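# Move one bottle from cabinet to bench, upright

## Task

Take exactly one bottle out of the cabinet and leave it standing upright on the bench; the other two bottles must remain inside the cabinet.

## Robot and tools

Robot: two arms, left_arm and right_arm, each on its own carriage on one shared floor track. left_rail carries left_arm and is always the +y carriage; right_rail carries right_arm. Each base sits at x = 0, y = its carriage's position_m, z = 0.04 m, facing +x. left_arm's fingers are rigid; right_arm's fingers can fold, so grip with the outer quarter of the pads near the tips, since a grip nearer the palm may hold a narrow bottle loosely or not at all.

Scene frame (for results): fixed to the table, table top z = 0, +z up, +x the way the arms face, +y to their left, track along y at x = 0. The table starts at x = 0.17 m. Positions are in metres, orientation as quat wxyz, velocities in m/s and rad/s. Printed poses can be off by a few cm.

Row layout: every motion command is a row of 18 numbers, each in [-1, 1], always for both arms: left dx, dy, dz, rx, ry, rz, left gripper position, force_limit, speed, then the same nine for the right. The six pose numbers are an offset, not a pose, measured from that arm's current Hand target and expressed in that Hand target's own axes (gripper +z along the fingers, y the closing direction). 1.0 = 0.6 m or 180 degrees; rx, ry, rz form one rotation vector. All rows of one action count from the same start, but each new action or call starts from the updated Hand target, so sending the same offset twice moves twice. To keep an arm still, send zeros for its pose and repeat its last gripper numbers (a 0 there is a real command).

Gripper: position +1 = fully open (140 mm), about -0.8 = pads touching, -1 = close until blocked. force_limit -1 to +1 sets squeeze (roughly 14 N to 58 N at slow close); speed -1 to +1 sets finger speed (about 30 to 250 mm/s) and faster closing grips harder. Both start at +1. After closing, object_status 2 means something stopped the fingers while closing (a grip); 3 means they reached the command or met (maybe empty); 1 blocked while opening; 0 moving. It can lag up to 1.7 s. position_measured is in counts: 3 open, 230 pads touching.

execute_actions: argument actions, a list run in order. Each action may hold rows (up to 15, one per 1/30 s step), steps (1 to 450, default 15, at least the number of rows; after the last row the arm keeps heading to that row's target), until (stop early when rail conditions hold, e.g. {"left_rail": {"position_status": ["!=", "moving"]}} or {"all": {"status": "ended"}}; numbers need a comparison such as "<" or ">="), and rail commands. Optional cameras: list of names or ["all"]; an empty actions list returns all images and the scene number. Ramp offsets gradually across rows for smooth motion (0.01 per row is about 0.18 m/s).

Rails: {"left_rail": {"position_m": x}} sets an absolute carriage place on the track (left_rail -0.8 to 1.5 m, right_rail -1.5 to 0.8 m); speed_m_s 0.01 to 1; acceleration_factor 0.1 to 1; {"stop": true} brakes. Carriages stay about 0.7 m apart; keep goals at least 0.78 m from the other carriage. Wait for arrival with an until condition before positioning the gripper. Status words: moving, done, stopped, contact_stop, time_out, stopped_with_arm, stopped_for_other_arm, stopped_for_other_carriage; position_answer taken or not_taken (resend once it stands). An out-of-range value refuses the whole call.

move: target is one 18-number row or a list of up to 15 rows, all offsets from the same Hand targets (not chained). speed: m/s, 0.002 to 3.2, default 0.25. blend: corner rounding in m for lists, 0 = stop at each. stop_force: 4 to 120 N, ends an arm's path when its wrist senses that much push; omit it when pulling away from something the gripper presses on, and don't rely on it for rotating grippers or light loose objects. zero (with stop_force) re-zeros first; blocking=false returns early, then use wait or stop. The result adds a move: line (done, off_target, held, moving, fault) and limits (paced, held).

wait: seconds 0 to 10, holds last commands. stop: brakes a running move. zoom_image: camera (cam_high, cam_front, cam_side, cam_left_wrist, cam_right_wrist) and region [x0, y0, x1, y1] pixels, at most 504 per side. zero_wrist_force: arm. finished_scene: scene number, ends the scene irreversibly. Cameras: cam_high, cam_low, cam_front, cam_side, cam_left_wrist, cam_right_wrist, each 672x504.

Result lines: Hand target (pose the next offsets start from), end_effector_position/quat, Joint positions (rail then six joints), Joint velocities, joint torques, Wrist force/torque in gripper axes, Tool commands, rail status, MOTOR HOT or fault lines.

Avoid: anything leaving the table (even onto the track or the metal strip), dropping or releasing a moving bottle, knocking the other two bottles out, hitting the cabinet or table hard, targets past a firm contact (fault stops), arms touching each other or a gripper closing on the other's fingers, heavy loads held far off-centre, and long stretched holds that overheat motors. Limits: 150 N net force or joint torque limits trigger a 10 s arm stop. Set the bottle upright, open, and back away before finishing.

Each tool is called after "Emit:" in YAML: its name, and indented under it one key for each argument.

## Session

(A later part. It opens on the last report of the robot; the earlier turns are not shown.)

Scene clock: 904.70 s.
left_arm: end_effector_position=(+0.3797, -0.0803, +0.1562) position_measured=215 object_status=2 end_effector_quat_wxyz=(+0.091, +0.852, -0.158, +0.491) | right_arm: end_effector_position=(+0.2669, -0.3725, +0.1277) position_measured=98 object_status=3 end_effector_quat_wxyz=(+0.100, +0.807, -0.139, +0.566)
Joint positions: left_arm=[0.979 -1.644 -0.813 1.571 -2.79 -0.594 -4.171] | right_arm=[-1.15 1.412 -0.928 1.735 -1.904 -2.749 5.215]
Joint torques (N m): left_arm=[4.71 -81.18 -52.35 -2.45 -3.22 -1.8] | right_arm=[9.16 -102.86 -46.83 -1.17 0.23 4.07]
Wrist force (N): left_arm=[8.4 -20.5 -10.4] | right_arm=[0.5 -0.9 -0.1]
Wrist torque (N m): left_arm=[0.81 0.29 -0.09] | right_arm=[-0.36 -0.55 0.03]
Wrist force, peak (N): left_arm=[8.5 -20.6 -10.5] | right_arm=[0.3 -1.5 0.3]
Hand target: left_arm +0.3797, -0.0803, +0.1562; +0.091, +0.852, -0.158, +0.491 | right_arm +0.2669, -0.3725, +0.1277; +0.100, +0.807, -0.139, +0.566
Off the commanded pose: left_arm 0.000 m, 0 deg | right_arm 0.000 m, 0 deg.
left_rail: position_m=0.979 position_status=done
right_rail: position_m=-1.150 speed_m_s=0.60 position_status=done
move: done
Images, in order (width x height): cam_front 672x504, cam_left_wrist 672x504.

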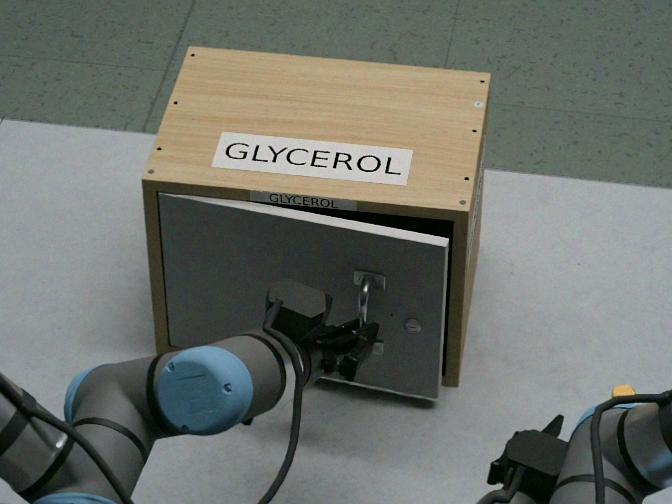

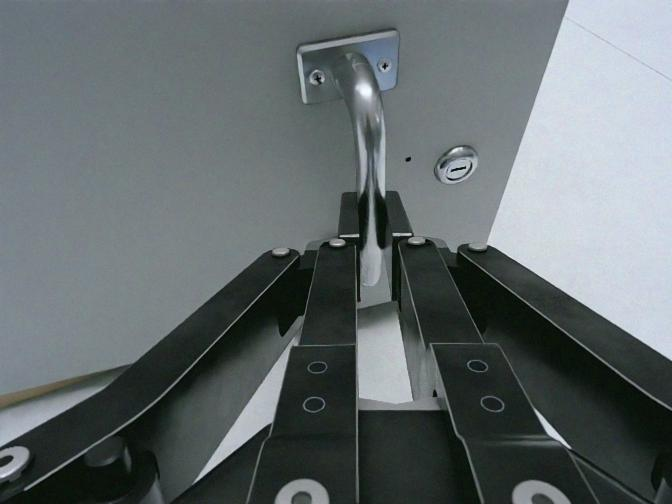

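Emit:
move:
  target:
    - [0, -0.001, 0, 0, 0, 0, -0.97, 0.2, -1, 0, 0, 0, 0, 0, 0, 0.25, -0.2, -1]
    - [0.01687, -0.00478, 0.02855, 0.01924, 0, -0.01111, -0.97, 0.2, -1, 0, 0, 0, 0, 0, 0, 0.25, -0.2, -1]
    - [0.03341, -0.01085, 0.05688, 0.03849, 0, -0.02222, -0.97, 0.2, -1, 0, 0, 0, 0, 0, 0, 0.25, -0.2, -1]
  speed: 0.04
  blend: 0.0005
  stop_force: 25
  cameras: ["cam_front", "cam_left_wrist"]

Scene clock: 912.77 s.
left_arm: end_effector_position=(+0.4189, -0.0884, +0.1565) position_measured=215 object_status=2 end_effector_quat_wxyz=(+0.056, +0.861, -0.098, +0.496) | right_arm: end_effector_position=(+0.2669, -0.3725, +0.1277) position_measured=98 object_status=3 end_effector_quat_wxyz=(+0.100, +0.807, -0.139, +0.566)
Joint positions: left_arm=[0.979 -1.613 -0.778 1.459 -2.558 -0.553 -4.357] | right_arm=[-1.15 1.412 -0.928 1.735 -1.904 -2.749 5.215]
Joint torques (N m): left_arm=[59.25 -88.48 -38.87 0.57 8.06 -1.85] | right_arm=[10.02 -100.11 -46.59 -0.61 0.62 3.74]
Wrist force (N): left_arm=[-4.7 16.1 -25.0] | right_arm=[0.3 -1.1 0.1]
Wrist torque (N m): left_arm=[-0.01 0.17 0.05] | right_arm=[-0.40 -0.51 0.03]
Wrist force, peak (N): left_arm=[-4.7 16.1 -25.0] | right_arm=[0.3 -1.5 0.4]
Hand target: left_arm +0.4189, -0.0884, +0.1565; +0.056, +0.861, -0.098, +0.496 | right_arm +0.2669, -0.3725, +0.1277; +0.100, +0.807, -0.139, +0.566
Off the commanded pose: left_arm 0.000 m, 0 deg | right_arm 0.000 m, 0 deg.
left_rail: position_m=0.979 position_status=done
right_rail: position_m=-1.150 speed_m_s=0.60 position_status=done
move: done; blend cut to 0.0003 m at target 1
Images, in order (width x height): cam_front 672x504, cam_left_wrist 672x504.

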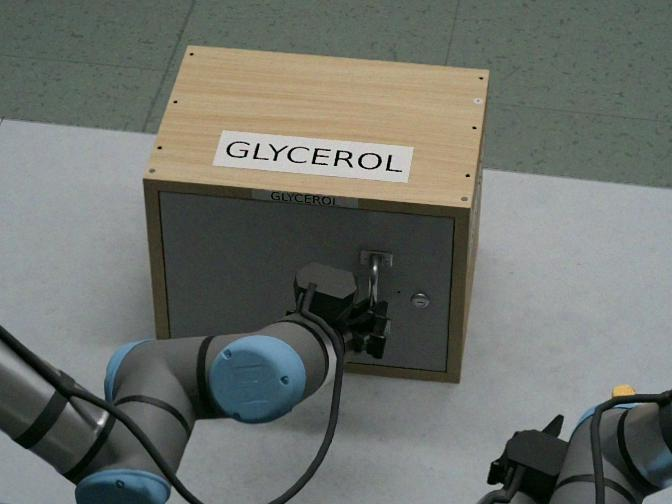

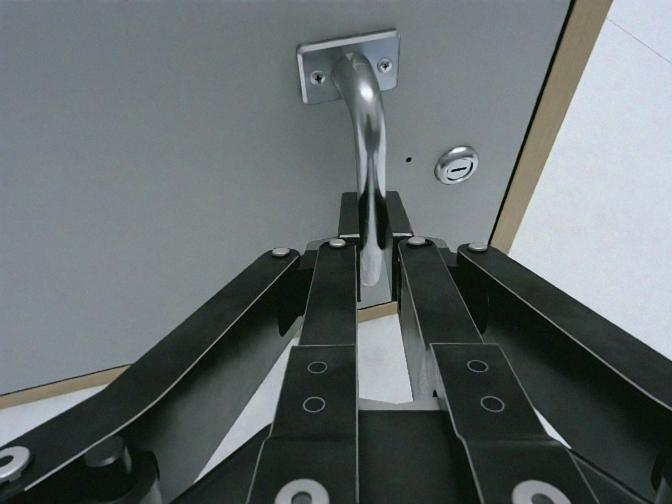

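Emit:
execute_actions:
  actions:
    - {"rows": [[-0.0006,0.0008,-0.0011,0,0,0,-0.97,0.2,-1, 0,0,0,0,0,0,0.25,-0.2,-1]], "steps": 10}
    - {"rows": [[0,0,0,0,0,0,-0.05,0.2,-1, 0,0,0,0,0,0,0.25,-0.2,-1]], "steps": 60}

Emit:
move:
  target: [-0.0833, 0, -0.1443, 0, 0, 0, -0.05, 0.2, -1, 0, 0, 0, 0, 0, 0, 0.25, -0.2, -1]
  speed: 0.2
  cameras: ["all"]

Scene clock: 921.03 s.
left_arm: end_effector_position=(+0.4181, -0.0887, +0.1565) position_measured=135 object_status=3 end_effector_quat_wxyz=(+0.056, +0.861, -0.098, +0.496) | right_arm: end_effector_position=(+0.2669, -0.3725, +0.1277) position_measured=98 object_status=3 end_effector_quat_wxyz=(+0.100, +0.807, -0.139, +0.566)
Joint positions: left_arm=[0.979 -1.614 -0.778 1.459 -2.556 -0.553 -4.358] | right_arm=[-1.15 1.412 -0.928 1.735 -1.904 -2.749 5.215]
Joint torques (N m): left_arm=[-15.3 -129.2 -51.88 -6.37 1.07 -1.76] | right_arm=[8.78 -101.31 -47.5 -0.43 0.27 3.72]
Wrist force (N): left_arm=[0.7 0.1 2.2] | right_arm=[0.3 -1.1 0.4]
Wrist torque (N m): left_arm=[0.20 -0.23 0.02] | right_arm=[-0.39 -0.49 0.03]
Wrist force, peak (N): left_arm=[-4.9 17.0 -25.0] | right_arm=[0.2 -1.6 -0.2]
Hand target: left_arm +0.4181, -0.0887, +0.1565; +0.056, +0.861, -0.098, +0.496 | right_arm +0.2669, -0.3725, +0.1277; +0.100, +0.807, -0.139, +0.566
Off the commanded pose: left_arm 0.000 m, 0 deg | right_arm 0.000 m, 0 deg.
left_rail: position_m=0.979 position_status=done
right_rail: position_m=-1.150 speed_m_s=0.60 position_status=done

Scene clock: 922.20 s.
left_arm: end_effector_position=(+0.3207, -0.0663, +0.1566) position_measured=135 object_status=3 end_effector_quat_wxyz=(+0.056, +0.861, -0.098, +0.496) | right_arm: end_effector_position=(+0.2669, -0.3725, +0.1277) position_measured=98 object_status=3 end_effector_quat_wxyz=(+0.100, +0.807, -0.139, +0.566)
Joint positions: left_arm=[0.979 -1.715 -0.843 1.541 -2.41 -0.53 -4.55] | right_arm=[-1.15 1.412 -0.928 1.735 -1.904 -2.749 5.215]
Joint torques (N m): left_arm=[-15.8 -123.01 -35.9 -2.61 4.99 -1.57] | right_arm=[10.83 -100.41 -46.25 -1.58 0.43 3.58]
Wrist force (N): left_arm=[1.0 0.2 2.5] | right_arm=[0.2 -1.0 -0.1]
Wrist torque (N m): left_arm=[0.19 -0.26 -0.01] | right_arm=[-0.37 -0.48 0.03]
Wrist force, peak (N): left_arm=[2.0 0.1 4.5] | right_arm=[0.5 -1.4 0.1]
Hand target: left_arm +0.3207, -0.0663, +0.1566; +0.056, +0.861, -0.098, +0.496 | right_arm +0.2669, -0.3725, +0.1277; +0.100, +0.807, -0.139, +0.566
Off the commanded pose: left_arm 0.000 m, 0 deg | right_arm 0.000 m, 0 deg.
left_rail: position_m=0.979 position_status=done
right_rail: position_m=-1.150 speed_m_s=0.60 position_status=done
move: done

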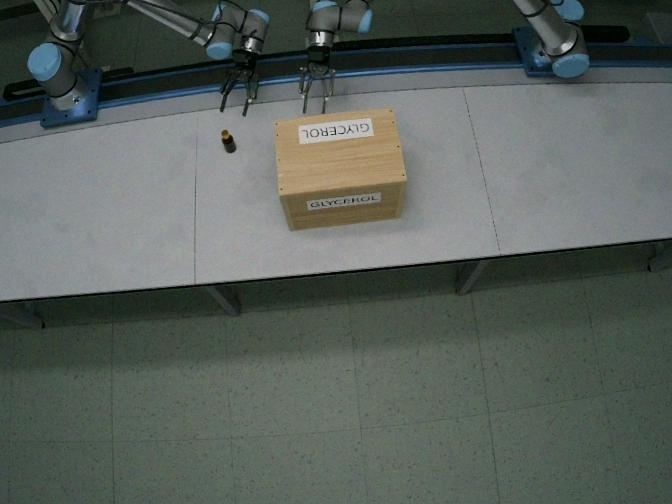

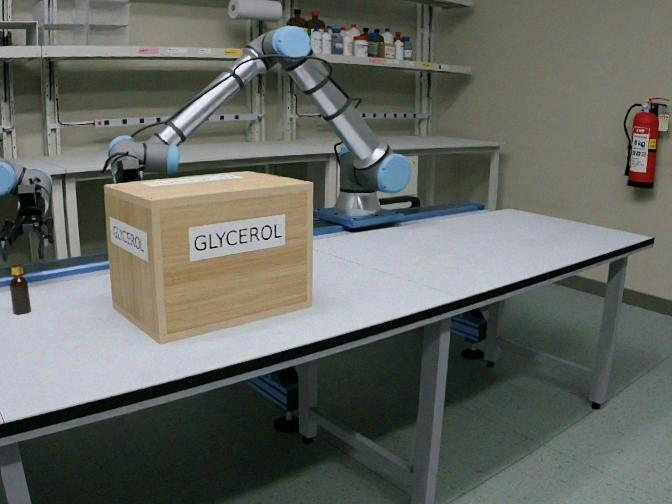

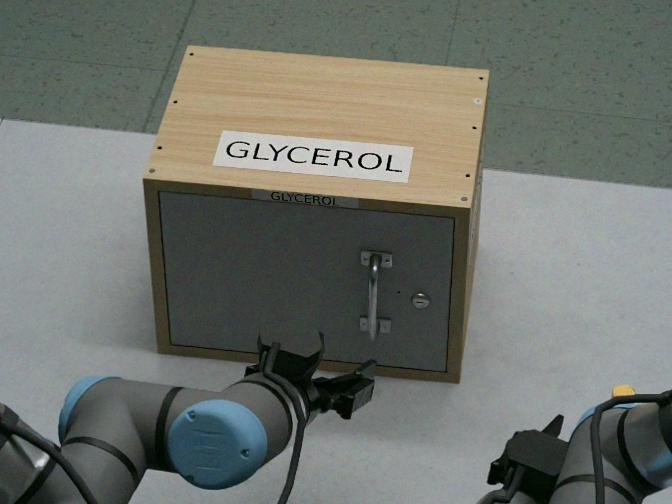

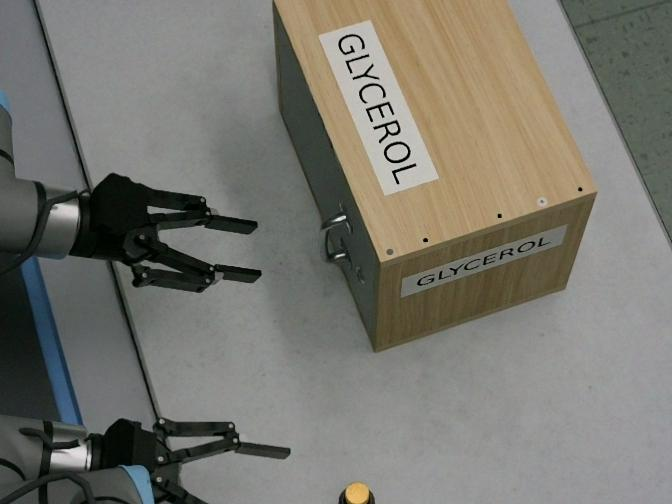

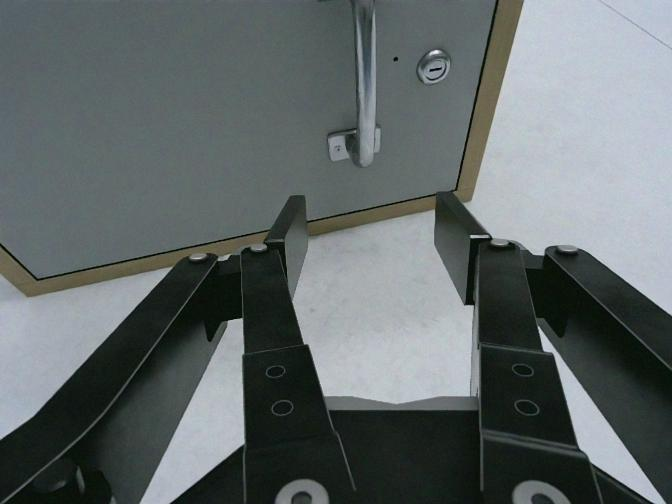

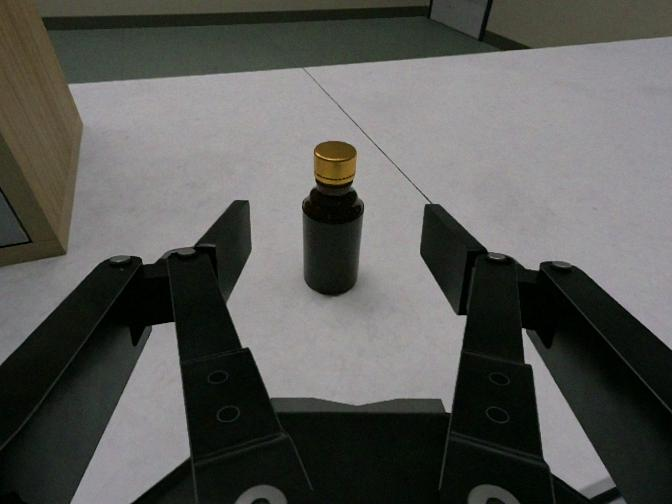

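Emit:
finished_scene:
  scene: 1

The scene is finished: the task was done.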